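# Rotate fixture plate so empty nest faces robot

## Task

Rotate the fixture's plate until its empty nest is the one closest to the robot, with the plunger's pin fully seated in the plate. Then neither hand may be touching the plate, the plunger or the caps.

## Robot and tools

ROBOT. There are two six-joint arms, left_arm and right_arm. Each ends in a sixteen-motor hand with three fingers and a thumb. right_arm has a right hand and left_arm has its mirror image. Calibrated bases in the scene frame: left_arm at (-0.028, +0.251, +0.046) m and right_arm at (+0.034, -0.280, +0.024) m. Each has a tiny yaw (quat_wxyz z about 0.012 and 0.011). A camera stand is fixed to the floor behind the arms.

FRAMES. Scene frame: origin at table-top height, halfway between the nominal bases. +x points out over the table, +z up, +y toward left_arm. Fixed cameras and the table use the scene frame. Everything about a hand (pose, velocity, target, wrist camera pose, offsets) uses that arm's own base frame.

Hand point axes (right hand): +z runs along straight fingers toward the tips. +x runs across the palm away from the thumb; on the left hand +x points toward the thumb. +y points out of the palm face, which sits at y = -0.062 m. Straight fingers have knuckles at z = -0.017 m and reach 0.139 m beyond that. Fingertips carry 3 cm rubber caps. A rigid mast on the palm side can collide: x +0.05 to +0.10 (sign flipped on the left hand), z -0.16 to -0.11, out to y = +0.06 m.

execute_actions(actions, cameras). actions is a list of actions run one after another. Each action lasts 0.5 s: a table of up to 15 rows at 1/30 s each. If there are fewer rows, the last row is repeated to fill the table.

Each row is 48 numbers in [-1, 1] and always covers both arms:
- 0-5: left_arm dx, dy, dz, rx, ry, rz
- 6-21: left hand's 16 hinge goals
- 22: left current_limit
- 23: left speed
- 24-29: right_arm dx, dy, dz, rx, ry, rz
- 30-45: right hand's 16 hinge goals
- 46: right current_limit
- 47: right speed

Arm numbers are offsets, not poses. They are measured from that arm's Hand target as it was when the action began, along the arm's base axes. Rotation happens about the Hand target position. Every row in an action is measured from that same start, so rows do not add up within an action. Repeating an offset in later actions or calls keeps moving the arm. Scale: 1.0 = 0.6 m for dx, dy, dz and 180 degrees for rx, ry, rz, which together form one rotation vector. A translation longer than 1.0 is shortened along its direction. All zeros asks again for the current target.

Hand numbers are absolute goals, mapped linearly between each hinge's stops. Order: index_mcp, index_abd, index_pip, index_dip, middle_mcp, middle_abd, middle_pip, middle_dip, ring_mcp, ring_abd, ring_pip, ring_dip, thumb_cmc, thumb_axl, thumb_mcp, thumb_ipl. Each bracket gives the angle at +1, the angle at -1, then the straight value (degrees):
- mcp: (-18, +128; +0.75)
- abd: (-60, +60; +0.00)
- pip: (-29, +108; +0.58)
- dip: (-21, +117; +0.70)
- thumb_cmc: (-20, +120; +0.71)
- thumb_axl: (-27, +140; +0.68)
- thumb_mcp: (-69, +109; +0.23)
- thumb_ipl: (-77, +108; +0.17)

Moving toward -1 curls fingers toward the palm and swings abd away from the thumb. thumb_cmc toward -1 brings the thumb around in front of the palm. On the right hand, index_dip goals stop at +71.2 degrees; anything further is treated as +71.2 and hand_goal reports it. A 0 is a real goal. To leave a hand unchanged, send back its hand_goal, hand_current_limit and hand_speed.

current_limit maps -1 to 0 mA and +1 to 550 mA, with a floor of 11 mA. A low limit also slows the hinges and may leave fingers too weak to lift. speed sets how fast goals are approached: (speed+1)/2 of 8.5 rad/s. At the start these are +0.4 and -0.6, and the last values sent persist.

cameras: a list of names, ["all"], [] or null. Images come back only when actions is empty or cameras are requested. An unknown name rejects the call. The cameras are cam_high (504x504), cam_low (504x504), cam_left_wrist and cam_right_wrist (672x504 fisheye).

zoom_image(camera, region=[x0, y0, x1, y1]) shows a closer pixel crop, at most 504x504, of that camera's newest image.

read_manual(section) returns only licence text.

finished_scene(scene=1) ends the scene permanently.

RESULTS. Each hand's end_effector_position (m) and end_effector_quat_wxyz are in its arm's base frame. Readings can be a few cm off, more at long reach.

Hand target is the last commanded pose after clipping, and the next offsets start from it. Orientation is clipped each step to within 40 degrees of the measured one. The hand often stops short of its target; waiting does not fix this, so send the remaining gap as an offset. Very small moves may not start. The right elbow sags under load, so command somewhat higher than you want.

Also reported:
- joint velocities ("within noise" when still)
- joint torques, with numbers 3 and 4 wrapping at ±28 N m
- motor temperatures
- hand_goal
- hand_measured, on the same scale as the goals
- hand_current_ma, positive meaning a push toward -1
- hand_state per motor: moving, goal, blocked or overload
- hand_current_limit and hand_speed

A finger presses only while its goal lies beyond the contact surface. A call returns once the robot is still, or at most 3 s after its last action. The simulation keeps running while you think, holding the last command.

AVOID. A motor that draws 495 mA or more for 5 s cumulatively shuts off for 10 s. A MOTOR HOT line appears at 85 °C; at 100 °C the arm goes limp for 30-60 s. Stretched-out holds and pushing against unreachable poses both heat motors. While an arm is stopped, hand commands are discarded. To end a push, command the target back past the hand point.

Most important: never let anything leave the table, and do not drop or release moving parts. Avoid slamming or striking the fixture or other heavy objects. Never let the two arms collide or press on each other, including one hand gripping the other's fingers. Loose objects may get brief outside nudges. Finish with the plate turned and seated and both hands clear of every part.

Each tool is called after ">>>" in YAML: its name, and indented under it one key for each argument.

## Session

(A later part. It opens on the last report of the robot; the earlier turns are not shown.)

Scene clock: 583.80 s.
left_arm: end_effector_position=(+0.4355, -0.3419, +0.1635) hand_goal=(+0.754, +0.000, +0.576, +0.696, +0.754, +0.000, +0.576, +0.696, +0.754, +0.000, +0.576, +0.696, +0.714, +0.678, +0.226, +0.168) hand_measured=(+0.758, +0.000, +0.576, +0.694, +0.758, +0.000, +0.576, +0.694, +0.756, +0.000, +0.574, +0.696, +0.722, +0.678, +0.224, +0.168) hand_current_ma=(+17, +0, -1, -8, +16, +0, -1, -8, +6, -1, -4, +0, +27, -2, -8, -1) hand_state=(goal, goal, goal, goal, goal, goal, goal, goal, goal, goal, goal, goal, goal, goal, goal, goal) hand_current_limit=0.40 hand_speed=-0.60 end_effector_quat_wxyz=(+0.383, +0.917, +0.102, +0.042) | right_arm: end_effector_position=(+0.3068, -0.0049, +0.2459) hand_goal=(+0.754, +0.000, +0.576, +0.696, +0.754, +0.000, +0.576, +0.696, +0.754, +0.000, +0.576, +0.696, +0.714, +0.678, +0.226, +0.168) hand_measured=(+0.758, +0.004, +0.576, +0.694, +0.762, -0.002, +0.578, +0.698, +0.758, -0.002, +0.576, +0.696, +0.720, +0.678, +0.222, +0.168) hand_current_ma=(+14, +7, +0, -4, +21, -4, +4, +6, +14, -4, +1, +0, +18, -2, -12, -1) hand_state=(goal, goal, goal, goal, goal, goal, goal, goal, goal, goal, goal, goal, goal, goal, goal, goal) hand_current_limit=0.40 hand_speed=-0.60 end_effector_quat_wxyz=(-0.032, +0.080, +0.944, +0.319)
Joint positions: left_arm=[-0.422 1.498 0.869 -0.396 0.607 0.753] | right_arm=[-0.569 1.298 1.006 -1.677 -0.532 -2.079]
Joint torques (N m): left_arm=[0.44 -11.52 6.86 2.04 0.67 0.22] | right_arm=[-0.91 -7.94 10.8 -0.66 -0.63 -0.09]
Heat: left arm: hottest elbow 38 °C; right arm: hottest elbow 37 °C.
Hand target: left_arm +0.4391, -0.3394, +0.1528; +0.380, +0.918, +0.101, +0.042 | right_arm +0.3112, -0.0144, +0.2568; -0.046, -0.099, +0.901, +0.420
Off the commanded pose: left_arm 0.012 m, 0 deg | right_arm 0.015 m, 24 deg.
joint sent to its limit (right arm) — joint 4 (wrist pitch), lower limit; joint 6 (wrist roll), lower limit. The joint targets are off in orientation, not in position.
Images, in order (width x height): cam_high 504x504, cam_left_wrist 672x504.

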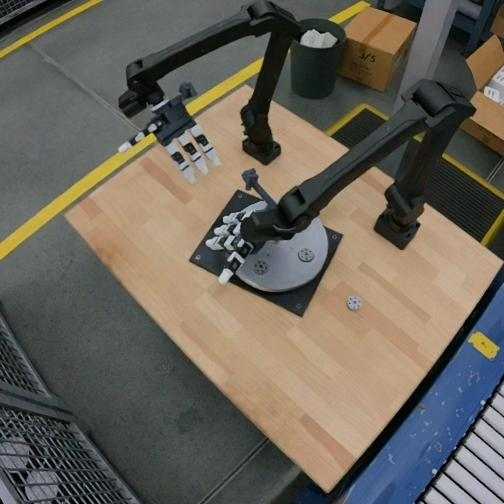

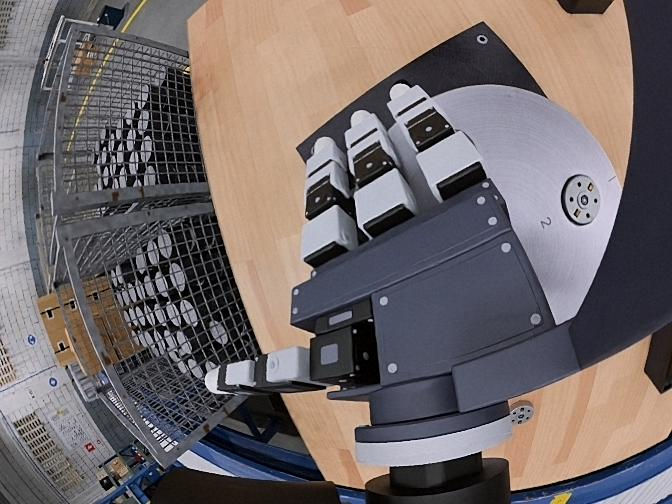

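>>> execute_actions:
  actions:
    - [[0,0,0,0,0,0,0.754,0,0.576,0.696,0.754,0,0.576,0.696,0.754,0,0.576,0.696,0.714,0.678,0.226,0.168,0.75,-0.6,0,0,0,0,0,0,0.754,0,0.576,0.696,0.754,0,0.576,0.696,0.754,0,0.576,0.696,0.714,0.678,0.226,0.168,0.4,-0.6]]
    - [[0.004,-0.033,-0.02,0,0,0,0.754,0,0.576,0.696,0.754,0,0.576,0.696,0.754,0,0.576,0.696,0.714,0.678,0.226,0.168,0.75,-0.6,0,0,0,0,0,0,0.754,0,0.576,0.696,0.754,0,0.576,0.696,0.754,0,0.576,0.696,0.714,0.678,0.226,0.168,0.4,-0.6]]
    - [[0,0,0,0,0,0,0.754,0,0.576,0.696,0.754,0,0.576,0.696,0.754,0,0.576,0.696,0.714,0.678,0.226,0.168,0.75,-0.6,0,0,0,0,0,0,0.754,0,0.576,0.696,0.754,0,0.576,0.696,0.754,0,0.576,0.696,0.714,0.678,0.226,0.168,0.4,-0.6]]
  cameras: ["cam_high","cam_left_wrist"]

>>> zoom_image:
  camera: "cam_left_wrist"
  region: [375, 60, 435, 105]

>>> zoom_image:
  camera: "cam_high"
  region: [190, 190, 250, 250]

Scene clock: 595.30 s.
left_arm: end_effector_position=(+0.4417, -0.3501, +0.1560) hand_goal=(+0.754, +0.000, +0.576, +0.696, +0.754, +0.000, +0.576, +0.696, +0.754, +0.000, +0.576, +0.696, +0.714, +0.678, +0.226, +0.168) hand_measured=(+0.758, +0.000, +0.576, +0.694, +0.754, +0.000, +0.576, +0.694, +0.752, +0.014, +0.570, +0.694, +0.722, +0.678, +0.224, +0.168) hand_current_ma=(+17, +0, -1, -8, +1, +0, -1, -8, -6, +44, -22, -6, +27, -2, -8, -1) hand_state=(goal, goal, goal, goal, goal, goal, goal, goal, goal, goal, goal, goal, goal, goal, goal, goal) hand_current_limit=0.75 hand_speed=-0.60 end_effector_quat_wxyz=(+0.386, +0.916, +0.100, +0.055) | right_arm: end_effector_position=(+0.3068, -0.0049, +0.2459) hand_goal=(+0.754, +0.000, +0.576, +0.696, +0.754, +0.000, +0.576, +0.696, +0.754, +0.000, +0.576, +0.696, +0.714, +0.678, +0.226, +0.168) hand_measured=(+0.758, +0.004, +0.576, +0.694, +0.762, -0.002, +0.578, +0.698, +0.758, -0.002, +0.576, +0.696, +0.720, +0.678, +0.222, +0.168) hand_current_ma=(+14, +7, +0, -4, +21, -4, +4, +6, +14, -4, +1, +0, +18, -2, -12, -1) hand_state=(goal, goal, goal, goal, goal, goal, goal, goal, goal, goal, goal, goal, goal, goal, goal, goal) hand_current_limit=0.40 hand_speed=-0.60 end_effector_quat_wxyz=(-0.032, +0.080, +0.944, +0.319)
Joint positions: left_arm=[-0.437 1.529 0.869 -0.332 0.588 0.737] | right_arm=[-0.569 1.298 1.006 -1.677 -0.532 -2.079]
Joint torques (N m): left_arm=[-2.02 -10.58 7.31 1.85 0.5 0] | right_arm=[-0.91 -7.94 10.8 -0.66 -0.62 -0.09]
Heat: left arm: hottest elbow 38 °C; right arm: hottest elbow 37 °C.
Hand target: left_arm +0.4416, -0.3592, +0.1408; +0.380, +0.918, +0.101, +0.043 | right_arm +0.3112, -0.0144, +0.2568; -0.046, -0.099, +0.901, +0.420
Off the commanded pose: left_arm 0.018 m, 2 deg | right_arm 0.015 m, 24 deg.
joint sent to its limit (right arm) — joint 4 (wrist pitch), lower limit; joint 6 (wrist roll), lower limit. The joint targets are off in orientation, not in position.
Images, in order (width x height): cam_high 504x504, cam_left_wrist 672x504.

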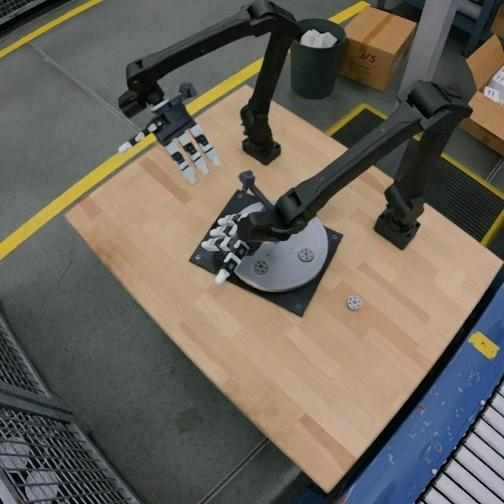

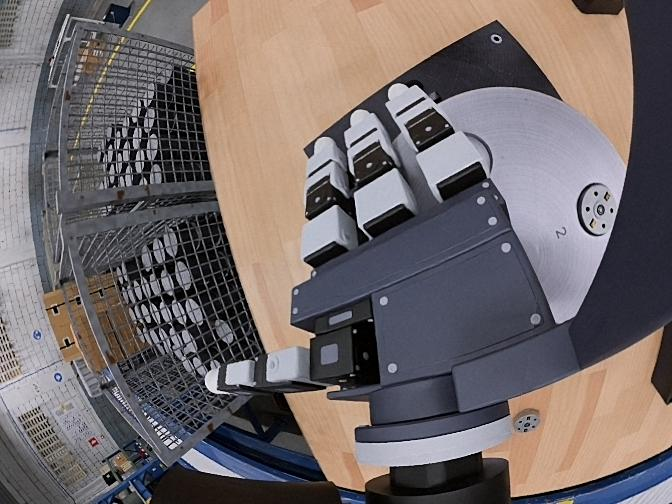

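Scaled by 8.400 from the camera's 672x504 image, which has a finer 960x720 frame.

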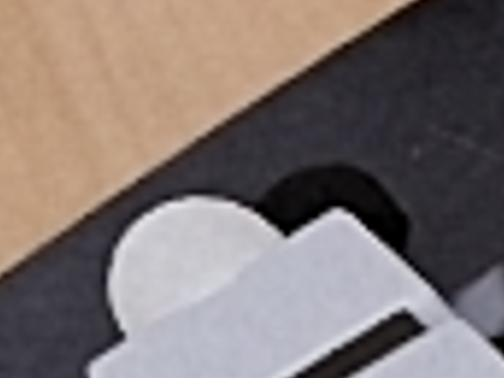

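Scaled by 8.400 from the camera's 504x504 image, which has a finer 720x720 frame.

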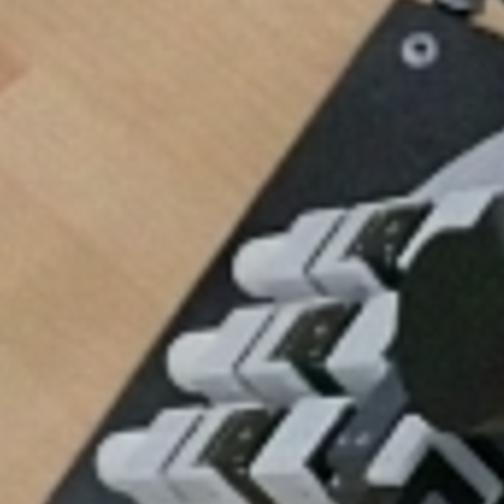

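>>> execute_actions:
  actions:
    - [[-0.0043,0.0053,0.115,0.038,0.0085,0,0.754,0,0.576,0.696,0.754,0,0.576,0.696,0.754,0,0.576,0.696,0.714,0.678,0.226,0.168,0.75,-0.6,0,0,0,0,0,0,0.754,0,0.576,0.696,0.754,0,0.576,0.696,0.754,0,0.576,0.696,0.714,0.678,0.226,0.168,0.4,-0.6]]
    - [[0,0,0,0,0,0,0.754,0,0.576,0.696,0.754,0,0.576,0.696,0.754,0,0.576,0.696,0.714,0.678,0.226,0.168,0.75,-0.6,0,0,0,0,0,0,0.754,0,0.576,0.696,0.754,0,0.576,0.696,0.754,0,0.576,0.696,0.714,0.678,0.226,0.168,0.4,-0.6]]
    - [[0,0,-0.07,0,0,0,0.754,0,0.576,0.696,0.754,0,0.576,0.696,0.754,0,0.576,0.696,0.714,0.678,0.226,0.168,0.75,-0.6,0,0,0,0,0,0,0.754,0,0.576,0.696,0.754,0,0.576,0.696,0.754,0,0.576,0.696,0.714,0.678,0.226,0.168,0.4,-0.6]]
    - [[0,0,0,0,0,0,0.754,0,0.576,0.696,0.754,0,0.576,0.696,0.754,0,0.576,0.696,0.714,0.678,0.226,0.168,0.75,-0.6,0,0,0,0,0,0,0.754,0,0.576,0.696,0.754,0,0.576,0.696,0.754,0,0.576,0.696,0.714,0.678,0.226,0.168,0.4,-0.6]]
  cameras: ["cam_high","cam_left_wrist"]

>>> zoom_image:
  camera: "cam_left_wrist"
  region: [375, 60, 435, 105]

>>> zoom_image:
  camera: "cam_high"
  region: [190, 190, 250, 250]

Scene clock: 644.83 s.
left_arm: end_effector_position=(+0.4378, -0.3519, +0.1753) hand_goal=(+0.754, +0.000, +0.576, +0.696, +0.754, +0.000, +0.576, +0.696, +0.754, +0.000, +0.576, +0.696, +0.714, +0.678, +0.226, +0.168) hand_measured=(+0.758, +0.000, +0.576, +0.694, +0.758, +0.000, +0.574, +0.694, +0.756, +0.004, +0.574, +0.694, +0.722, +0.678, +0.224, +0.168) hand_current_ma=(+18, +0, -1, -8, +12, -1, -3, -8, +10, +9, -4, -8, +27, -2, -8, -1) hand_state=(goal, goal, goal, goal, goal, goal, goal, goal, goal, goal, goal, goal, goal, goal, goal, goal) hand_current_limit=0.75 hand_speed=-0.60 end_effector_quat_wxyz=(+0.325, +0.939, +0.111, +0.036) | right_arm: end_effector_position=(+0.3068, -0.0049, +0.2459) hand_goal=(+0.754, +0.000, +0.576, +0.696, +0.754, +0.000, +0.576, +0.696, +0.754, +0.000, +0.576, +0.696, +0.714, +0.678, +0.226, +0.168) hand_measured=(+0.758, +0.004, +0.576, +0.694, +0.762, -0.002, +0.578, +0.698, +0.758, -0.002, +0.576, +0.696, +0.720, +0.678, +0.222, +0.168) hand_current_ma=(+14, +7, +0, -4, +21, -4, +4, +6, +14, -4, +1, +0, +18, -2, -12, -1) hand_state=(goal, goal, goal, goal, goal, goal, goal, goal, goal, goal, goal, goal, goal, goal, goal, goal) hand_current_limit=0.40 hand_speed=-0.60 end_effector_quat_wxyz=(-0.032, +0.080, +0.944, +0.319)
Joint positions: left_arm=[-0.462 1.479 0.964 -0.592 0.497 0.754] | right_arm=[-0.569 1.298 1.006 -1.677 -0.532 -2.079]
Joint torques (N m): left_arm=[-0.91 -12.28 7.51 1.88 0.54 0.2] | right_arm=[-0.91 -7.88 10.8 -0.65 -0.62 -0.1]
Motor temperatures (°C): left_arm=[25 28 40 26 31 25] | right_arm=[28 31 38 28 28 28]
Heat: left arm: hottest elbow 40 °C; right arm: hottest elbow 38 °C.
Hand target: left_arm +0.4389, -0.3561, +0.1679; +0.323, +0.940, +0.104, +0.036 | right_arm +0.3112, -0.0144, +0.2568; -0.046, -0.099, +0.901, +0.420
Off the commanded pose: left_arm 0.009 m, 1 deg | right_arm 0.015 m, 24 deg.
joint sent to its limit (right arm) — joint 4 (wrist pitch), lower limit; joint 6 (wrist roll), lower limit. The joint targets are off in orientation, not in position.
Images, in order (width x height): cam_high 504x504, cam_left_wrist 672x504.

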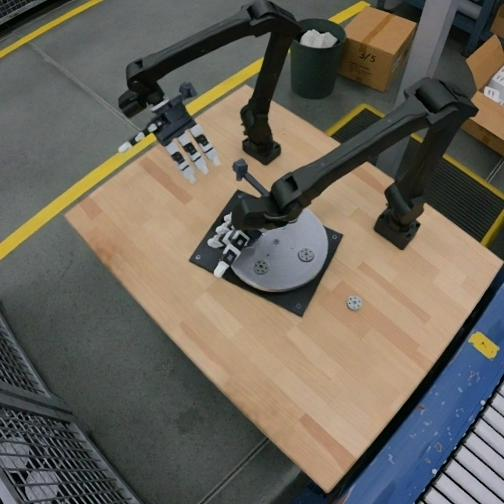

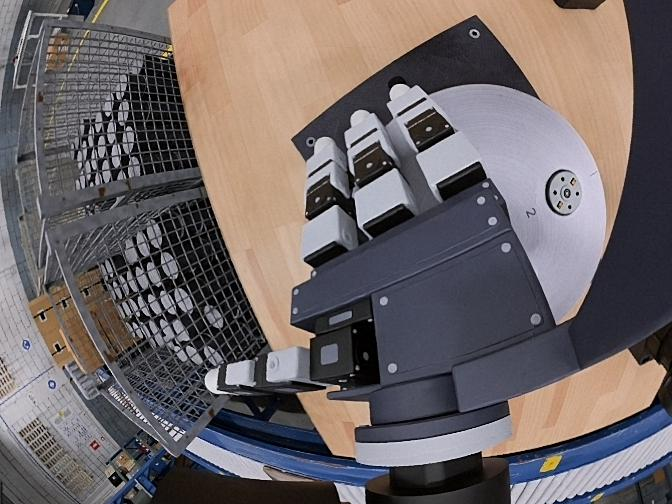

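Scaled by 8.400 from the camera's 672x504 image, which has a finer 960x720 frame.

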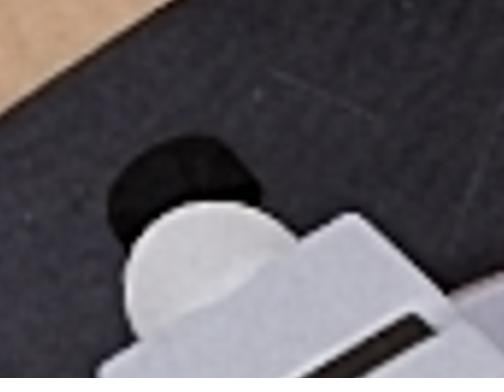

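Scaled by 8.400 from the camera's 504x504 image, which has a finer 720x720 frame.

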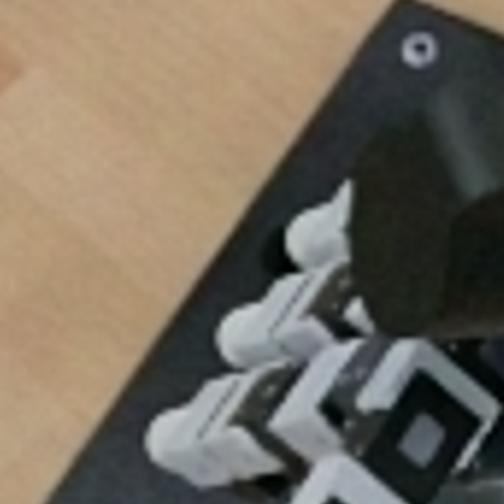

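>>> execute_actions:
  actions:
    - [[-0.006,-0.009,-0.005,0,0,0,0.754,0,0.576,0.696,0.754,0,0.576,0.696,0.754,0,0.576,0.696,0.714,0.678,0.226,0.168,0.75,-0.6,0,0,0,0,0,0,0.754,0,0.576,0.696,0.754,0,0.576,0.696,0.754,0,0.576,0.696,0.714,0.678,0.226,0.168,0.4,-0.6]]
    - [[0,0,0,0,0,0,0.754,0,0.576,0.696,0.754,0,0.576,0.696,0.754,0,0.576,0.696,0.714,0.678,0.226,0.168,0.75,-0.6,0,0,0,0,0,0,0.754,0,0.576,0.696,0.754,0,0.576,0.696,0.754,0,0.576,0.696,0.714,0.678,0.226,0.168,0.4,-0.6]]
  cameras: ["cam_left_wrist"]

>>> zoom_image:
  camera: "cam_left_wrist"
  region: [375, 60, 435, 105]

Scene clock: 657.73 s.
left_arm: end_effector_position=(+0.4365, -0.3576, +0.1774) hand_goal=(+0.754, +0.000, +0.576, +0.696, +0.754, +0.000, +0.576, +0.696, +0.754, +0.000, +0.576, +0.696, +0.714, +0.678, +0.226, +0.168) hand_measured=(+0.758, +0.000, +0.576, +0.694, +0.758, +0.000, +0.574, +0.694, +0.756, +0.004, +0.574, +0.694, +0.722, +0.678, +0.224, +0.168) hand_current_ma=(+18, +0, -1, -8, +12, -1, -3, -8, +10, +9, -4, -8, +27, -2, -8, -1) hand_state=(goal, goal, goal, goal, goal, goal, goal, goal, goal, goal, goal, goal, goal, goal, goal, goal) hand_current_limit=0.75 hand_speed=-0.60 end_effector_quat_wxyz=(+0.327, +0.938, +0.104, +0.042) | right_arm: end_effector_position=(+0.3068, -0.0049, +0.2459) hand_goal=(+0.754, +0.000, +0.576, +0.696, +0.754, +0.000, +0.576, +0.696, +0.754, +0.000, +0.576, +0.696, +0.714, +0.678, +0.226, +0.168) hand_measured=(+0.758, +0.004, +0.576, +0.694, +0.762, -0.002, +0.578, +0.698, +0.758, -0.002, +0.576, +0.696, +0.720, +0.678, +0.222, +0.168) hand_current_ma=(+14, +7, +0, -4, +21, -4, +4, +6, +14, -4, +1, +0, +18, -2, -12, -1) hand_state=(goal, goal, goal, goal, goal, goal, goal, goal, goal, goal, goal, goal, goal, goal, goal, goal) hand_current_limit=0.40 hand_speed=-0.60 end_effector_quat_wxyz=(-0.032, +0.080, +0.944, +0.319)
Joint positions: left_arm=[-0.474 1.479 0.964 -0.575 0.491 0.754] | right_arm=[-0.569 1.298 1.006 -1.677 -0.532 -2.079]
Joint torques (N m): left_arm=[-1.14 -12.1 6.95 2.03 0.52 0.08] | right_arm=[-0.97 -7.94 10.8 -0.65 -0.62 -0.09]
Heat: left arm: hottest elbow 39 °C; right arm: hottest elbow 38 °C.
Hand target: left_arm +0.4354, -0.3615, +0.1649; +0.324, +0.940, +0.104, +0.036 | right_arm +0.3112, -0.0144, +0.2568; -0.046, -0.099, +0.901, +0.420
Off the commanded pose: left_arm 0.013 m, 1 deg | right_arm 0.015 m, 24 deg.
joint sent to its limit (right arm) — joint 4 (wrist pitch), lower limit; joint 6 (wrist roll), lower limit. The joint targets are off in orientation, not in position.
Images, in order (width x height): cam_left_wrist 672x504.

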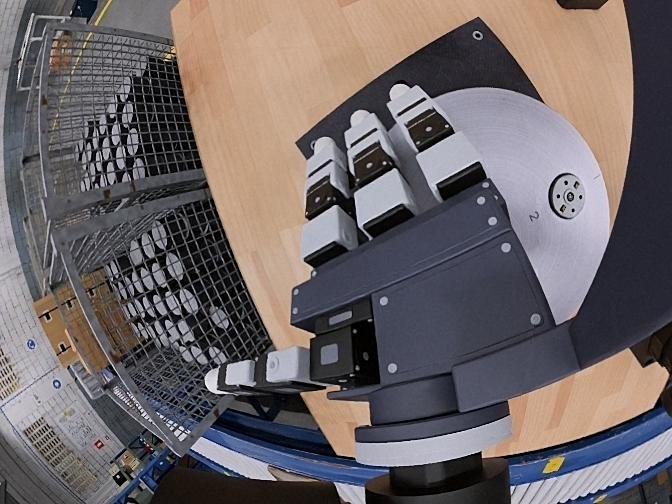

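Scaled by 8.400 from the camera's 672x504 image, which has a finer 960x720 frame.

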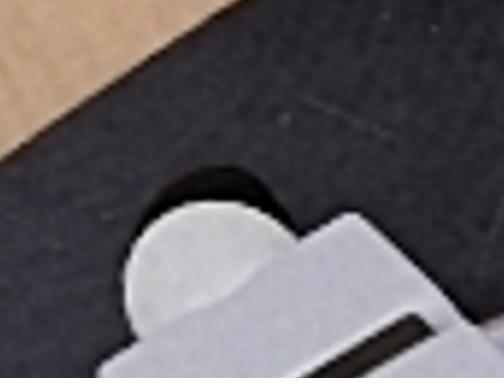

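>>> execute_actions:
  actions:
    - [[-0.009,0.0,0.01,0,0,0,0.754,0,0.576,0.696,0.754,0,0.576,0.696,0.754,0,0.576,0.696,0.714,0.678,0.226,0.168,0.75,-0.6,0,0,0,0,0,0,0.754,0,0.576,0.696,0.754,0,0.576,0.696,0.754,0,0.576,0.696,0.714,0.678,0.226,0.168,0.4,-0.6]]
    - [[0,0,-0.02,0,0,0,0.754,0,0.576,0.696,0.754,0,0.576,0.696,0.754,0,0.576,0.696,0.714,0.678,0.226,0.168,0.75,-0.6,0,0,0,0,0,0,0.754,0,0.576,0.696,0.754,0,0.576,0.696,0.754,0,0.576,0.696,0.714,0.678,0.226,0.168,0.4,-0.6]]
    - [[0,0,0,0,0,0,0.754,0,0.576,0.696,0.754,0,0.576,0.696,0.754,0,0.576,0.696,0.714,0.678,0.226,0.168,0.75,-0.6,0,0,0,0,0,0,0.754,0,0.576,0.696,0.754,0,0.576,0.696,0.754,0,0.576,0.696,0.714,0.678,0.226,0.168,0.4,-0.6]]
  cameras: ["cam_left_wrist","cam_high"]

>>> zoom_image:
  camera: "cam_left_wrist"
  region: [375, 60, 435, 105]

>>> zoom_image:
  camera: "cam_high"
  region: [190, 190, 250, 250]

Scene clock: 676.10 s.
left_arm: end_effector_position=(+0.4298, -0.3570, +0.1677) hand_goal=(+0.754, +0.000, +0.576, +0.696, +0.754, +0.000, +0.576, +0.696, +0.754, +0.000, +0.576, +0.696, +0.714, +0.678, +0.226, +0.168) hand_measured=(+0.758, +0.000, +0.576, +0.694, +0.758, +0.000, +0.574, +0.694, +0.756, +0.002, +0.574, +0.694, +0.722, +0.678, +0.224, +0.168) hand_current_ma=(+18, +0, -1, -8, +12, -1, -3, -8, +10, +8, -4, -7, +27, -2, -8, -1) hand_state=(goal, goal, goal, goal, goal, goal, goal, goal, goal, goal, goal, goal, goal, goal, goal, goal) hand_current_limit=0.75 hand_speed=-0.60 end_effector_quat_wxyz=(+0.325, +0.939, +0.102, +0.041) | right_arm: end_effector_position=(+0.3068, -0.0049, +0.2459) hand_goal=(+0.754, +0.000, +0.576, +0.696, +0.754, +0.000, +0.576, +0.696, +0.754, +0.000, +0.576, +0.696, +0.714, +0.678, +0.226, +0.168) hand_measured=(+0.758, +0.004, +0.576, +0.694, +0.762, -0.002, +0.578, +0.698, +0.758, -0.002, +0.576, +0.696, +0.720, +0.678, +0.222, +0.168) hand_current_ma=(+14, +7, +0, -4, +21, -4, +4, +6, +14, -4, +1, +0, +18, -2, -12, -1) hand_state=(goal, goal, goal, goal, goal, goal, goal, goal, goal, goal, goal, goal, goal, goal, goal, goal) hand_current_limit=0.40 hand_speed=-0.60 end_effector_quat_wxyz=(-0.032, +0.080, +0.944, +0.319)
Joint positions: left_arm=[-0.479 1.479 0.937 -0.553 0.488 0.754] | right_arm=[-0.569 1.298 1.006 -1.677 -0.532 -2.079]
Joint torques (N m): left_arm=[-0.79 -12.04 7.17 1.96 0.53 0.01] | right_arm=[-0.91 -7.94 10.8 -0.65 -0.62 -0.1]
Heat: left arm: hottest elbow 39 °C; right arm: hottest elbow 38 °C.
Hand target: left_arm +0.4300, -0.3613, +0.1587; +0.323, +0.940, +0.104, +0.036 | right_arm +0.3112, -0.0144, +0.2568; -0.046, -0.099, +0.901, +0.420
Off the commanded pose: left_arm 0.010 m, 1 deg | right_arm 0.015 m, 24 deg.
joint sent to its limit (right arm) — joint 4 (wrist pitch), lower limit; joint 6 (wrist roll), lower limit. The joint targets are off in orientation, not in position.
Images, in order (width x height): cam_high 504x504, cam_left_wrist 672x504.

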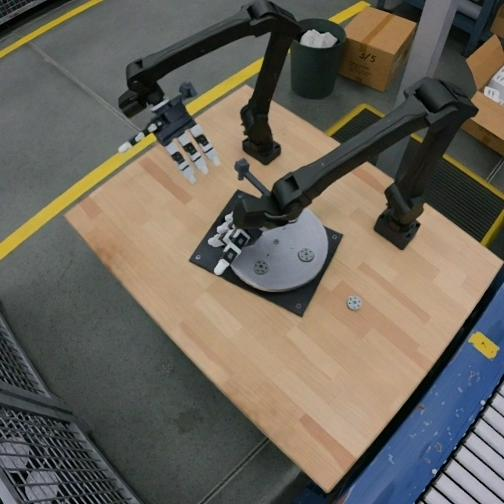

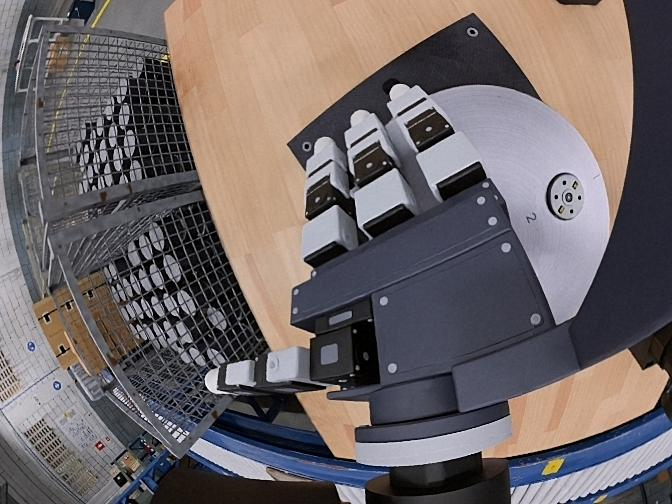

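Scaled by 8.400 from the camera's 672x504 image, which has a finer 960x720 frame.

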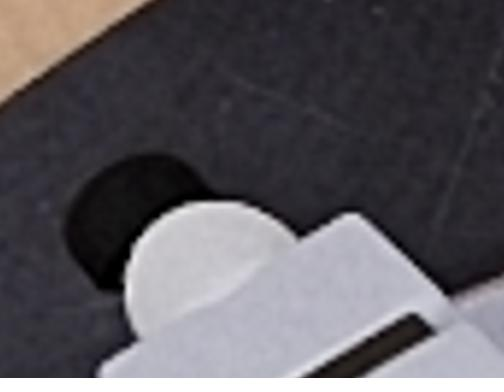

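Scaled by 8.400 from the camera's 504x504 image, which has a finer 720x720 frame.

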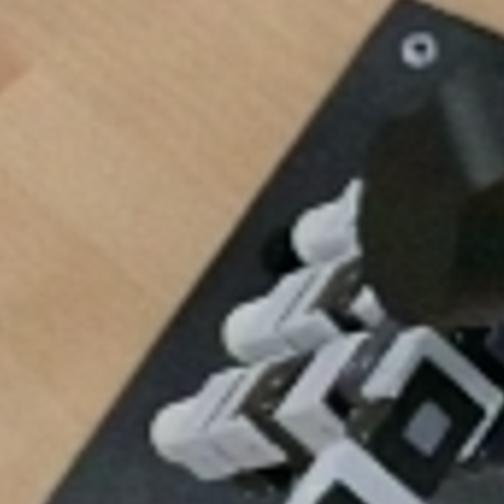

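>>> execute_actions:
  actions:
    - [[0.004,-0.012,-0.005,0,0,0,0.754,0,0.576,0.696,0.754,0,0.576,0.696,0.754,0,0.576,0.696,0.714,0.678,0.226,0.168,0.75,-0.6,0,0,0,0,0,0,0.754,0,0.576,0.696,0.754,0,0.576,0.696,0.754,0,0.576,0.696,0.714,0.678,0.226,0.168,0.4,-0.6]]
    - [[0,0,-0.01,0,0,0,0.754,0,0.576,0.696,0.754,0,0.576,0.696,0.754,0,0.576,0.696,0.714,0.678,0.226,0.168,0.75,-0.6,0,0,0,0,0,0,0.754,0,0.576,0.696,0.754,0,0.576,0.696,0.754,0,0.576,0.696,0.714,0.678,0.226,0.168,0.4,-0.6]]
    - [[0,0,0,0,0,0,0.754,0,0.576,0.696,0.754,0,0.576,0.696,0.754,0,0.576,0.696,0.714,0.678,0.226,0.168,0.75,-0.6,0,0,0,0,0,0,0.754,0,0.576,0.696,0.754,0,0.576,0.696,0.754,0,0.576,0.696,0.714,0.678,0.226,0.168,0.4,-0.6]]
  cameras: ["cam_left_wrist","cam_high"]

>>> zoom_image:
  camera: "cam_left_wrist"
  region: [375, 60, 435, 105]

>>> zoom_image:
  camera: "cam_high"
  region: [190, 190, 250, 250]

Scene clock: 689.37 s.
left_arm: end_effector_position=(+0.4308, -0.3638, +0.1634) hand_goal=(+0.754, +0.000, +0.576, +0.696, +0.754, +0.000, +0.576, +0.696, +0.754, +0.000, +0.576, +0.696, +0.714, +0.678, +0.226, +0.168) hand_measured=(+0.758, +0.000, +0.576, +0.694, +0.758, +0.000, +0.574, +0.694, +0.752, +0.000, +0.574, +0.694, +0.722, +0.678, +0.224, +0.168) hand_current_ma=(+18, +0, -1, -8, +12, -1, -3, -8, -9, -1, -8, -7, +27, -2, -8, -1) hand_state=(goal, goal, goal, goal, goal, goal, goal, goal, goal, goal, goal, goal, goal, goal, goal, goal) hand_current_limit=0.75 hand_speed=-0.60 end_effector_quat_wxyz=(+0.328, +0.939, +0.100, +0.043) | right_arm: end_effector_position=(+0.3068, -0.0049, +0.2459) hand_goal=(+0.754, +0.000, +0.576, +0.696, +0.754, +0.000, +0.576, +0.696, +0.754, +0.000, +0.576, +0.696, +0.714, +0.678, +0.226, +0.168) hand_measured=(+0.758, +0.004, +0.576, +0.694, +0.762, -0.002, +0.578, +0.698, +0.758, -0.002, +0.576, +0.696, +0.720, +0.678, +0.222, +0.168) hand_current_ma=(+14, +7, +0, -4, +21, -4, +4, +6, +14, -4, +1, +0, +18, -2, -12, -1) hand_state=(goal, goal, goal, goal, goal, goal, goal, goal, goal, goal, goal, goal, goal, goal, goal, goal) hand_current_limit=0.40 hand_speed=-0.60 end_effector_quat_wxyz=(-0.032, +0.080, +0.944, +0.319)
Joint positions: left_arm=[-0.491 1.495 0.937 -0.525 0.484 0.745] | right_arm=[-0.569 1.298 1.006 -1.677 -0.532 -2.079]
Joint torques (N m): left_arm=[-0.85 -11.52 7.27 2.15 0.39 0] | right_arm=[-0.91 -7.94 10.8 -0.66 -0.62 -0.1]
Heat: left arm: hottest elbow 39 °C; right arm: hottest elbow 38 °C.
Hand target: left_arm +0.4323, -0.3686, +0.1498; +0.323, +0.940, +0.104, +0.036 | right_arm +0.3112, -0.0144, +0.2568; -0.046, -0.099, +0.901, +0.420
Off the commanded pose: left_arm 0.014 m, 1 deg | right_arm 0.015 m, 24 deg.
joint sent to its limit (right arm) — joint 4 (wrist pitch), lower limit; joint 6 (wrist roll), lower limit. The joint targets are off in orientation, not in position.
Images, in order (width x height): cam_high 504x504, cam_left_wrist 672x504.

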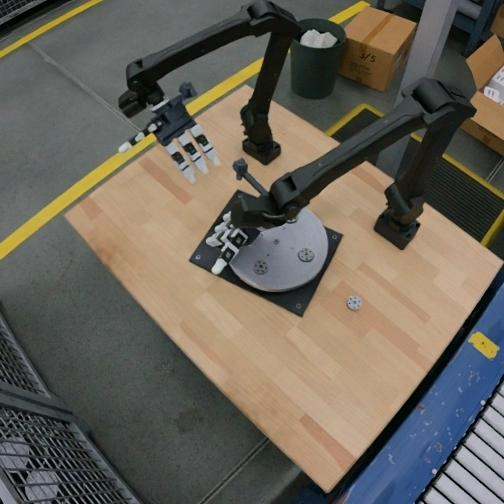

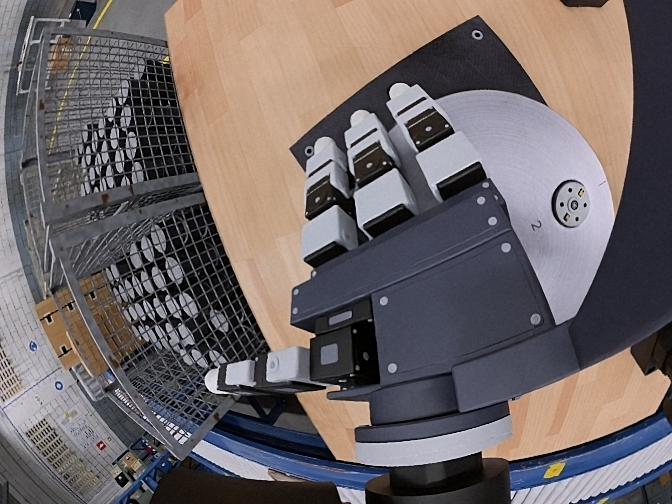

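Scaled by 8.400 from the camera's 672x504 image, which has a finer 960x720 frame.

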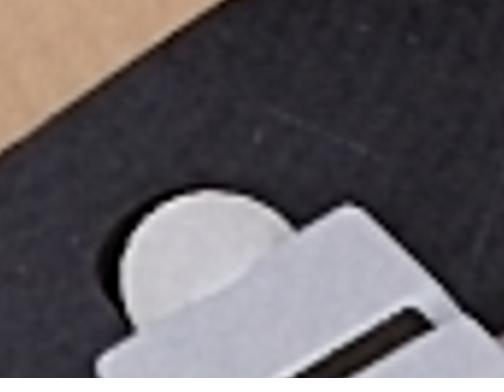

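Scaled by 8.400 from the camera's 504x504 image, which has a finer 720x720 frame.

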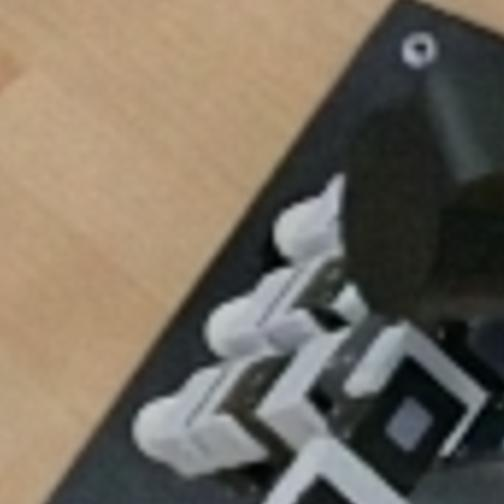

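>>> execute_actions:
  actions:
    - [[0.0028,0.0185,0.03,0,0,0,0.754,0,0.576,0.696,0.754,0,0.576,0.696,0.754,0,0.576,0.696,0.714,0.678,0.226,0.168,0.75,-0.6,0,0,0,0,0,0,0.754,0,0.576,0.696,0.754,0,0.576,0.696,0.754,0,0.576,0.696,0.714,0.678,0.226,0.168,0.4,-0.6]]
    - [[0,0,0,0,0,0,0.754,0,0.576,0.696,0.754,0,0.576,0.696,0.754,0,0.576,0.696,0.714,0.678,0.226,0.168,0.75,-0.6,0,0,0,0,0,0,0.754,0,0.576,0.696,0.754,0,0.576,0.696,0.754,0,0.576,0.696,0.714,0.678,0.226,0.168,0.4,-0.6]]
  cameras: []

Scene clock: 699.57 s.
left_arm: end_effector_position=(+0.4283, -0.3604, +0.1601) hand_goal=(+0.754, +0.000, +0.576, +0.696, +0.754, +0.000, +0.576, +0.696, +0.754, +0.000, +0.576, +0.696, +0.714, +0.678, +0.226, +0.168) hand_measured=(+0.758, +0.000, +0.576, +0.694, +0.758, +0.000, +0.574, +0.694, +0.736, +0.004, +0.562, +0.690, +0.722, +0.678, +0.224, +0.168) hand_current_ma=(+18, +0, -1, -8, +12, -1, -3, -8, -73, +13, -54, -20, +27, -2, -8, -1) hand_state=(goal, goal, goal, goal, goal, goal, goal, goal, goal, goal, goal, goal, goal, goal, goal, goal) hand_current_limit=0.75 hand_speed=-0.60 end_effector_quat_wxyz=(+0.324, +0.940, +0.105, +0.031) | right_arm: end_effector_position=(+0.3068, -0.0049, +0.2459) hand_goal=(+0.754, +0.000, +0.576, +0.696, +0.754, +0.000, +0.576, +0.696, +0.754, +0.000, +0.576, +0.696, +0.714, +0.678, +0.226, +0.168) hand_measured=(+0.758, +0.004, +0.576, +0.694, +0.762, -0.002, +0.578, +0.698, +0.758, -0.002, +0.576, +0.696, +0.720, +0.678, +0.222, +0.168) hand_current_ma=(+14, +7, +0, -4, +21, -4, +4, +6, +14, -4, +1, +0, +18, -2, -12, -1) hand_state=(goal, goal, goal, goal, goal, goal, goal, goal, goal, goal, goal, goal, goal, goal, goal, goal) hand_current_limit=0.40 hand_speed=-0.60 end_effector_quat_wxyz=(-0.032, +0.080, +0.944, +0.319)
Joint positions: left_arm=[-0.486 1.495 0.937 -0.551 0.494 0.745] | right_arm=[-0.569 1.298 1.006 -1.677 -0.532 -2.079]
Joint torques (N m): left_arm=[0.26 -14.21 8.35 0.59 0.52 0.21] | right_arm=[-0.97 -7.94 10.78 -0.66 -0.62 -0.09]
Heat: left arm: hottest elbow 39 °C; right arm: hottest elbow 38 °C.
Hand target: left_arm +0.4339, -0.3576, +0.1679; +0.324, +0.940, +0.103, +0.036 | right_arm +0.3112, -0.0144, +0.2568; -0.046, -0.099, +0.901, +0.420
Off the commanded pose: left_arm 0.010 m, 1 deg | right_arm 0.015 m, 24 deg.
joint sent to its limit (right arm) — joint 4 (wrist pitch), lower limit; joint 6 (wrist roll), lower limit. The joint targets are off in orientation, not in position.
No camera images: "cameras" was empty.

>>> execute_actions:
  actions: []
  cameras: ["cam_left_wrist","cam_high"]

>>> zoom_image:
  camera: "cam_left_wrist"
  region: [375, 60, 435, 105]

>>> zoom_image:
  camera: "cam_high"
  region: [190, 190, 250, 250]

Scene clock: 703.47 s.
left_arm: end_effector_position=(+0.4283, -0.3604, +0.1601) hand_goal=(+0.754, +0.000, +0.576, +0.696, +0.754, +0.000, +0.576, +0.696, +0.754, +0.000, +0.576, +0.696, +0.714, +0.678, +0.226, +0.168) hand_measured=(+0.758, +0.000, +0.576, +0.694, +0.758, +0.000, +0.574, +0.694, +0.736, +0.004, +0.562, +0.690, +0.722, +0.678, +0.224, +0.168) hand_current_ma=(+18, +0, -1, -8, +12, -1, -3, -8, -73, +13, -54, -20, +27, -2, -8, -1) hand_state=(goal, goal, goal, goal, goal, goal, goal, goal, goal, goal, goal, goal, goal, goal, goal, goal) hand_current_limit=0.75 hand_speed=-0.60 end_effector_quat_wxyz=(+0.324, +0.940, +0.105, +0.031) | right_arm: end_effector_position=(+0.3068, -0.0049, +0.2459) hand_goal=(+0.754, +0.000, +0.576, +0.696, +0.754, +0.000, +0.576, +0.696, +0.754, +0.000, +0.576, +0.696, +0.714, +0.678, +0.226, +0.168) hand_measured=(+0.758, +0.004, +0.576, +0.694, +0.762, -0.002, +0.578, +0.698, +0.758, -0.002, +0.576, +0.696, +0.720, +0.678, +0.222, +0.168) hand_current_ma=(+14, +7, +0, -4, +21, -4, +4, +6, +14, -4, +1, +0, +18, -2, -12, -1) hand_state=(goal, goal, goal, goal, goal, goal, goal, goal, goal, goal, goal, goal, goal, goal, goal, goal) hand_current_limit=0.40 hand_speed=-0.60 end_effector_quat_wxyz=(-0.032, +0.080, +0.944, +0.319)
Joint positions: left_arm=[-0.486 1.495 0.937 -0.551 0.494 0.745] | right_arm=[-0.569 1.298 1.006 -1.677 -0.532 -2.079]
Joint velocities: within noise
Joint torques (N m): left_arm=[-0.21 -14.27 8.38 0.64 0.51 0.2] | right_arm=[-0.91 -7.94 10.8 -0.66 -0.62 -0.1]
Motor temperatures (°C): left_arm=[25 29 39 26 31 25] | right_arm=[28 31 38 28 28 28]
Heat: left arm: hottest elbow 39 °C; right arm: hottest elbow 38 °C.
Hand target: left_arm +0.4339, -0.3576, +0.1679; +0.324, +0.940, +0.103, +0.036 | right_arm +0.3112, -0.0144, +0.2568; -0.046, -0.099, +0.901, +0.420
Off the commanded pose: left_arm 0.010 m, 1 deg | right_arm 0.015 m, 24 deg.
Images, in order (width x height): cam_high 504x504, cam_left_wrist 672x504.

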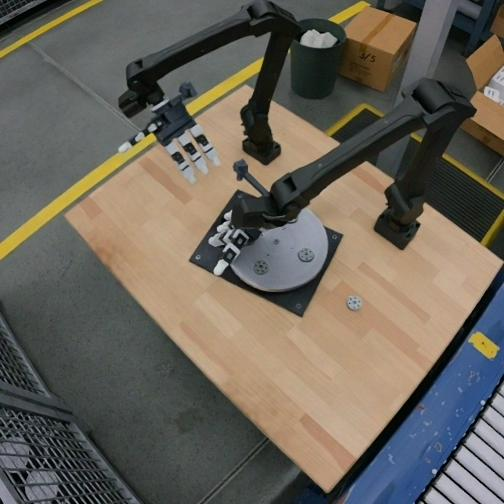

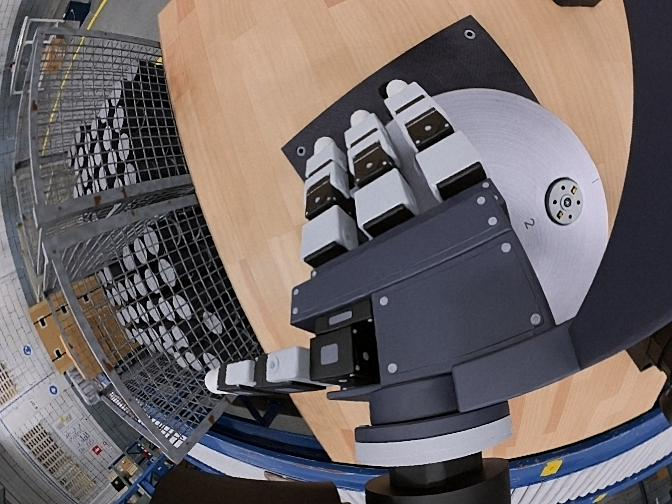

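Scaled by 8.400 from the camera's 672x504 image, which has a finer 960x720 frame.

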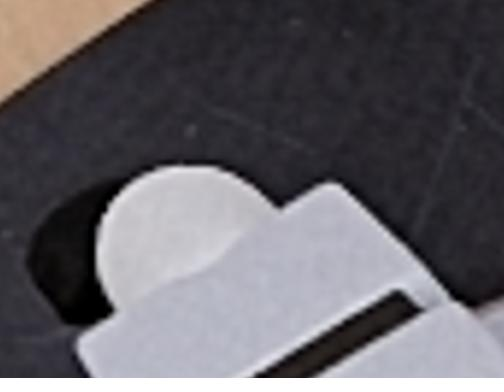

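Scaled by 8.400 from the camera's 504x504 image, which has a finer 720x720 frame.

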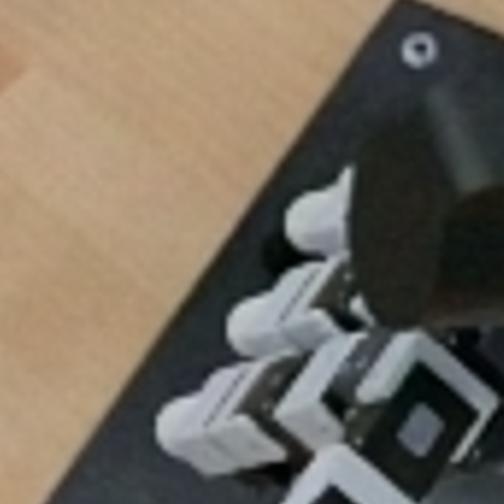

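>>> execute_actions:
  actions:
    - [[0,0,0.1,0,0,0,0.754,0,0.576,0.696,0.754,0,0.576,0.696,0.754,0,0.576,0.696,0.714,0.678,0.226,0.168,0.4,-0.6,0,0,0,0,0,0,0.754,0,0.576,0.696,0.754,0,0.576,0.696,0.754,0,0.576,0.696,0.714,0.678,0.226,0.168,0.4,-0.6]]
    - [[-0.0315,0.1027,-0.0132,0,0,0,-0.342,0,-0.737,-0.174,-0.342,0,-0.737,-0.174,0.754,0,0.576,0.696,0.714,0.678,0.226,0.168,0.4,-0.6,0.038,0.124,-0.0947,0,0,0,0.754,0.12,0.576,0.696,0.754,-0.12,0.576,0.696,0.754,-0.14,0.576,0.696,0.714,0.678,0.226,0.168,0.4,-0.6]]
    - [[0,0,0,0,0,0,-0.342,0,-0.737,-0.174,-0.342,0,-0.737,-0.174,0.754,0,0.576,0.696,0.714,0.678,0.226,0.168,0.4,-0.6,-0.0067,0.0633,-0.0583,0,0,0,0.754,0.12,0.576,0.696,0.754,-0.12,0.576,0.696,0.754,-0.14,0.576,0.696,0.714,0.678,0.226,0.168,0.4,-0.6]]
    - [[0,0,0,0,0,0,-0.342,0,-0.737,-0.174,-0.342,0,-0.737,-0.174,0.754,0,0.576,0.696,0.714,0.678,0.226,0.168,0.4,-0.6,-0.0017,0.0308,-0.0117,0,0,0,0.754,0.12,0.576,0.696,0.754,-0.12,0.576,0.696,0.754,-0.14,0.576,0.696,0.714,0.678,0.226,0.168,0.4,-0.6]]
  cameras: ["all"]

>>> zoom_image:
  camera: "cam_right_wrist"
  region: [260, 90, 380, 180]

>>> zoom_image:
  camera: "cam_high"
  region: [190, 180, 290, 260]

Scene clock: 740.57 s.
left_arm: end_effector_position=(+0.4184, -0.2976, +0.2171) hand_goal=(-0.342, +0.000, -0.736, -0.174, -0.342, +0.000, -0.736, -0.174, +0.754, +0.000, +0.576, +0.696, +0.714, +0.678, +0.226, +0.168) hand_measured=(-0.326, +0.000, -0.734, -0.172, -0.328, +0.000, -0.734, -0.172, +0.758, +0.004, +0.574, +0.694, +0.722, +0.678, +0.224, +0.168) hand_current_ma=(+62, +0, +5, +8, +59, +1, +5, +8, +13, +9, -4, -8, +27, -2, -9, -1) hand_state=(goal, goal, goal, goal, goal, goal, goal, goal, goal, goal, goal, goal, goal, goal, goal, goal) hand_current_limit=0.40 hand_speed=-0.60 end_effector_quat_wxyz=(+0.324, +0.939, +0.108, +0.035) | right_arm: end_effector_position=(+0.3335, +0.1119, +0.1673) hand_goal=(+0.754, +0.120, +0.576, +0.696, +0.754, -0.120, +0.576, +0.696, +0.754, -0.140, +0.576, +0.696, +0.714, +0.678, +0.226, +0.168) hand_measured=(+0.758, +0.118, +0.576, +0.694, +0.762, -0.116, +0.578, +0.698, +0.758, -0.136, +0.576, +0.696, +0.720, +0.678, +0.222, +0.168) hand_current_ma=(+14, -5, +0, -4, +21, +8, +4, +6, +14, +8, +1, +0, +19, -2, -12, -1) hand_state=(goal, goal, goal, goal, goal, goal, goal, goal, goal, goal, goal, goal, goal, goal, goal, goal) hand_current_limit=0.40 hand_speed=-0.60 end_effector_quat_wxyz=(-0.028, -0.066, +0.913, +0.401)
Joint positions: left_arm=[-0.356 1.333 0.944 -0.778 0.542 0.871] | right_arm=[-0.217 1.496 0.875 -1.315 -0.761 -2.079]
Joint torques (N m): left_arm=[-0.62 -12.81 7.68 0.79 0.76 0.27] | right_arm=[1.44 -8 5.81 0.31 -1.04 -0.09]
Heat: left arm: hottest elbow 40 °C; right arm: hottest elbow 38 °C.
Hand target: left_arm +0.4152, -0.2960, +0.2200; +0.324, +0.940, +0.104, +0.036 | right_arm +0.3290, +0.1164, +0.1581; -0.046, -0.099, +0.901, +0.420
Off the commanded pose: left_arm 0.005 m, 1 deg | right_arm 0.011 m, 5 deg.
joint sent to its limit (right arm) — joint 6 (wrist roll), lower limit. The joint targets are off in orientation, not in position.

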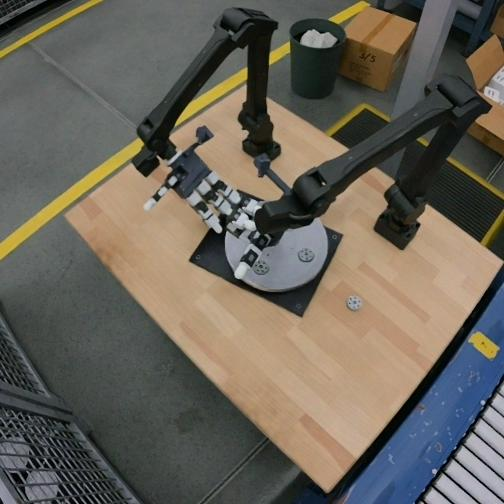

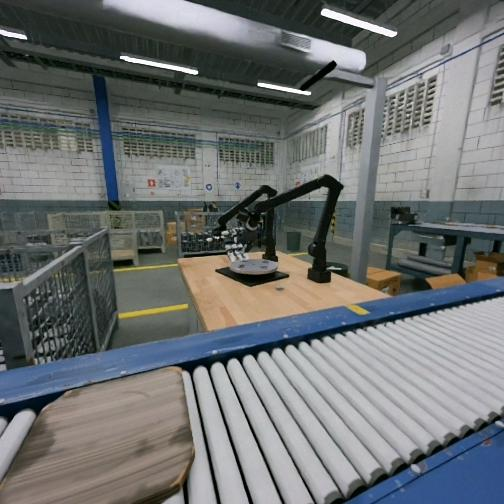

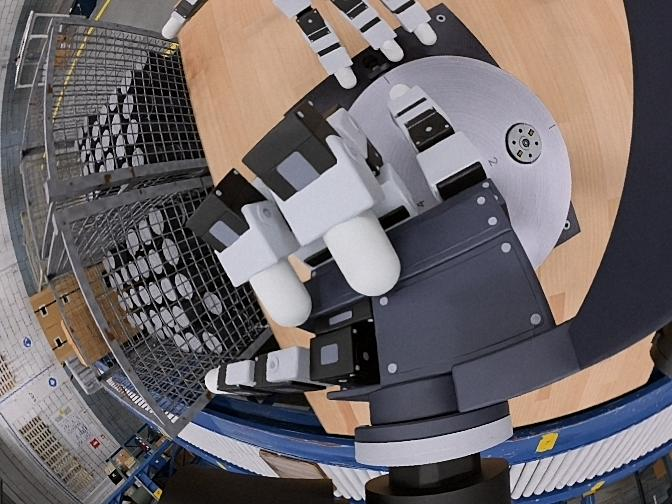

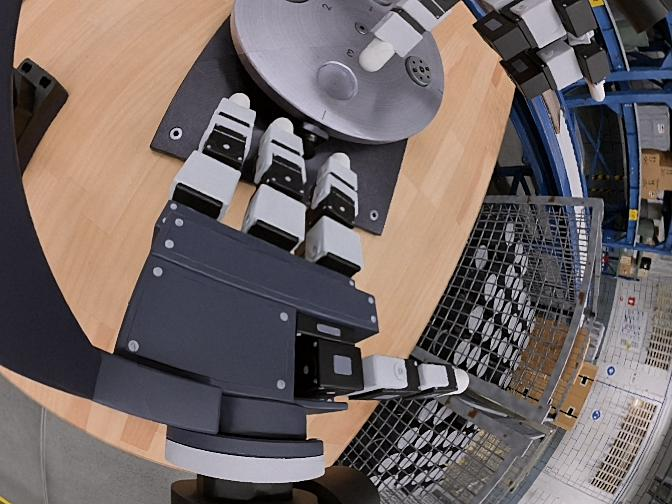

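Scaled by 4.200 from the camera's 672x504 image, which has a finer 960x720 frame.

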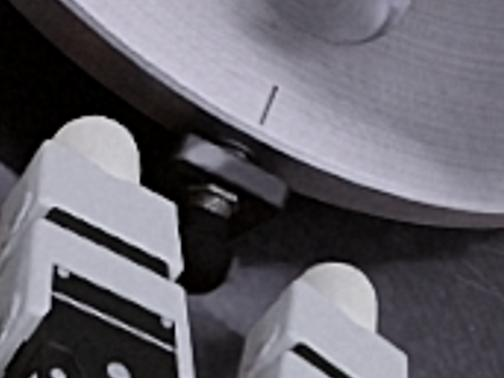

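Scaled by 5.040 from the camera's 504x504 image, which has a finer 720x720 frame.

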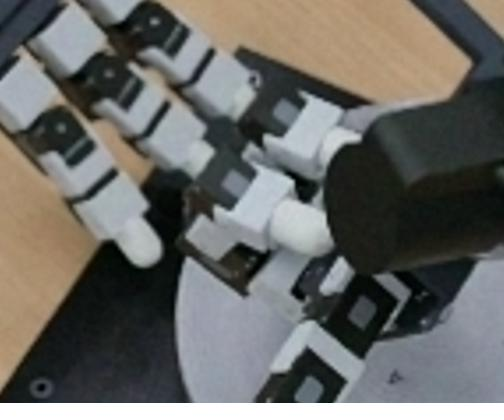

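>>> execute_actions:
  actions:
    - [[0,0,0,0,0,0,-0.342,0,-0.737,-0.174,-0.342,0,-0.737,-0.174,0.754,0,0.576,0.696,0.714,0.678,0.226,0.168,0.4,-0.6,-0.011,0.006,-0.004,0,0,0,0.754,0.12,0.576,0.696,0.754,-0.12,0.576,0.696,0.754,-0.14,0.576,0.696,0.714,0.678,0.226,0.168,0.4,-0.6]]
    - [[0,0,0,0,0,0,-0.342,0,-0.737,-0.174,-0.342,0,-0.737,-0.174,0.754,0,0.576,0.696,0.714,0.678,0.226,0.168,0.4,-0.6,0,0,0,0,0,0,0.754,0.12,0.576,0.696,0.754,-0.12,0.576,0.696,0.754,-0.14,0.576,0.696,0.714,0.678,0.226,0.168,0.4,-0.6]]
  cameras: ["cam_right_wrist"]

>>> zoom_image:
  camera: "cam_right_wrist"
  region: [260, 90, 380, 180]

Scene clock: 749.53 s.
left_arm: end_effector_position=(+0.4184, -0.2976, +0.2171) hand_goal=(-0.342, +0.000, -0.736, -0.174, -0.342, +0.000, -0.736, -0.174, +0.754, +0.000, +0.576, +0.696, +0.714, +0.678, +0.226, +0.168) hand_measured=(-0.326, +0.000, -0.734, -0.172, -0.328, +0.000, -0.734, -0.172, +0.758, +0.004, +0.574, +0.694, +0.722, +0.678, +0.224, +0.168) hand_current_ma=(+62, +0, +5, +8, +59, +1, +5, +8, +13, +9, -4, -8, +27, -2, -9, -1) hand_state=(goal, goal, goal, goal, goal, goal, goal, goal, goal, goal, goal, goal, goal, goal, goal, goal) hand_current_limit=0.40 hand_speed=-0.60 end_effector_quat_wxyz=(+0.324, +0.939, +0.108, +0.035) | right_arm: end_effector_position=(+0.3281, +0.1146, +0.1624) hand_goal=(+0.754, +0.120, +0.576, +0.696, +0.754, -0.120, +0.576, +0.696, +0.754, -0.140, +0.576, +0.696, +0.714, +0.678, +0.226, +0.168) hand_measured=(+0.758, +0.118, +0.576, +0.694, +0.762, -0.116, +0.578, +0.698, +0.758, -0.136, +0.576, +0.696, +0.720, +0.678, +0.222, +0.168) hand_current_ma=(+14, -5, +0, -4, +21, +8, +4, +6, +14, +8, +1, +0, +19, -2, -12, -1) hand_state=(goal, goal, goal, goal, goal, goal, goal, goal, goal, goal, goal, goal, goal, goal, goal, goal) hand_current_limit=0.40 hand_speed=-0.60 end_effector_quat_wxyz=(-0.031, -0.066, +0.912, +0.404)
Joint positions: left_arm=[-0.356 1.333 0.944 -0.778 0.542 0.871] | right_arm=[-0.213 1.496 0.856 -1.303 -0.765 -2.079]
Joint torques (N m): left_arm=[-0.32 -12.69 7.64 0.84 0.76 0.22] | right_arm=[1.67 -8.47 5.61 0.27 -1.05 -0.1]
Heat: left arm: hottest elbow 39 °C; right arm: hottest elbow 37 °C.
Hand target: left_arm +0.4152, -0.2960, +0.2200; +0.324, +0.940, +0.104, +0.036 | right_arm +0.3224, +0.1200, +0.1556; -0.046, -0.099, +0.901, +0.420
Off the commanded pose: left_arm 0.005 m, 1 deg | right_arm 0.010 m, 5 deg.
joint sent to its limit (right arm) — joint 6 (wrist roll), lower limit. The joint targets are off in orientation, not in position.
Images, in order (width x height): cam_right_wrist 672x504.

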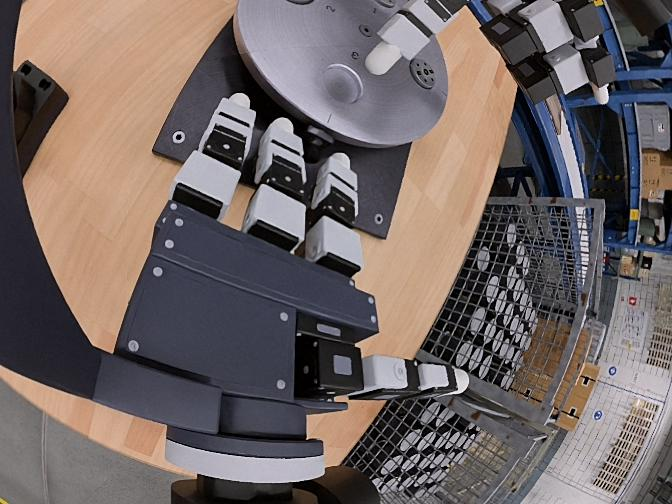

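Scaled by 4.200 from the camera's 672x504 image, which has a finer 960x720 frame.

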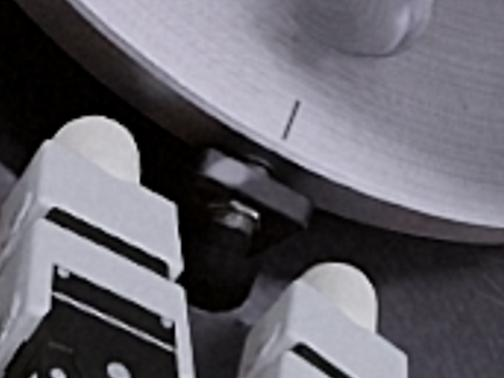

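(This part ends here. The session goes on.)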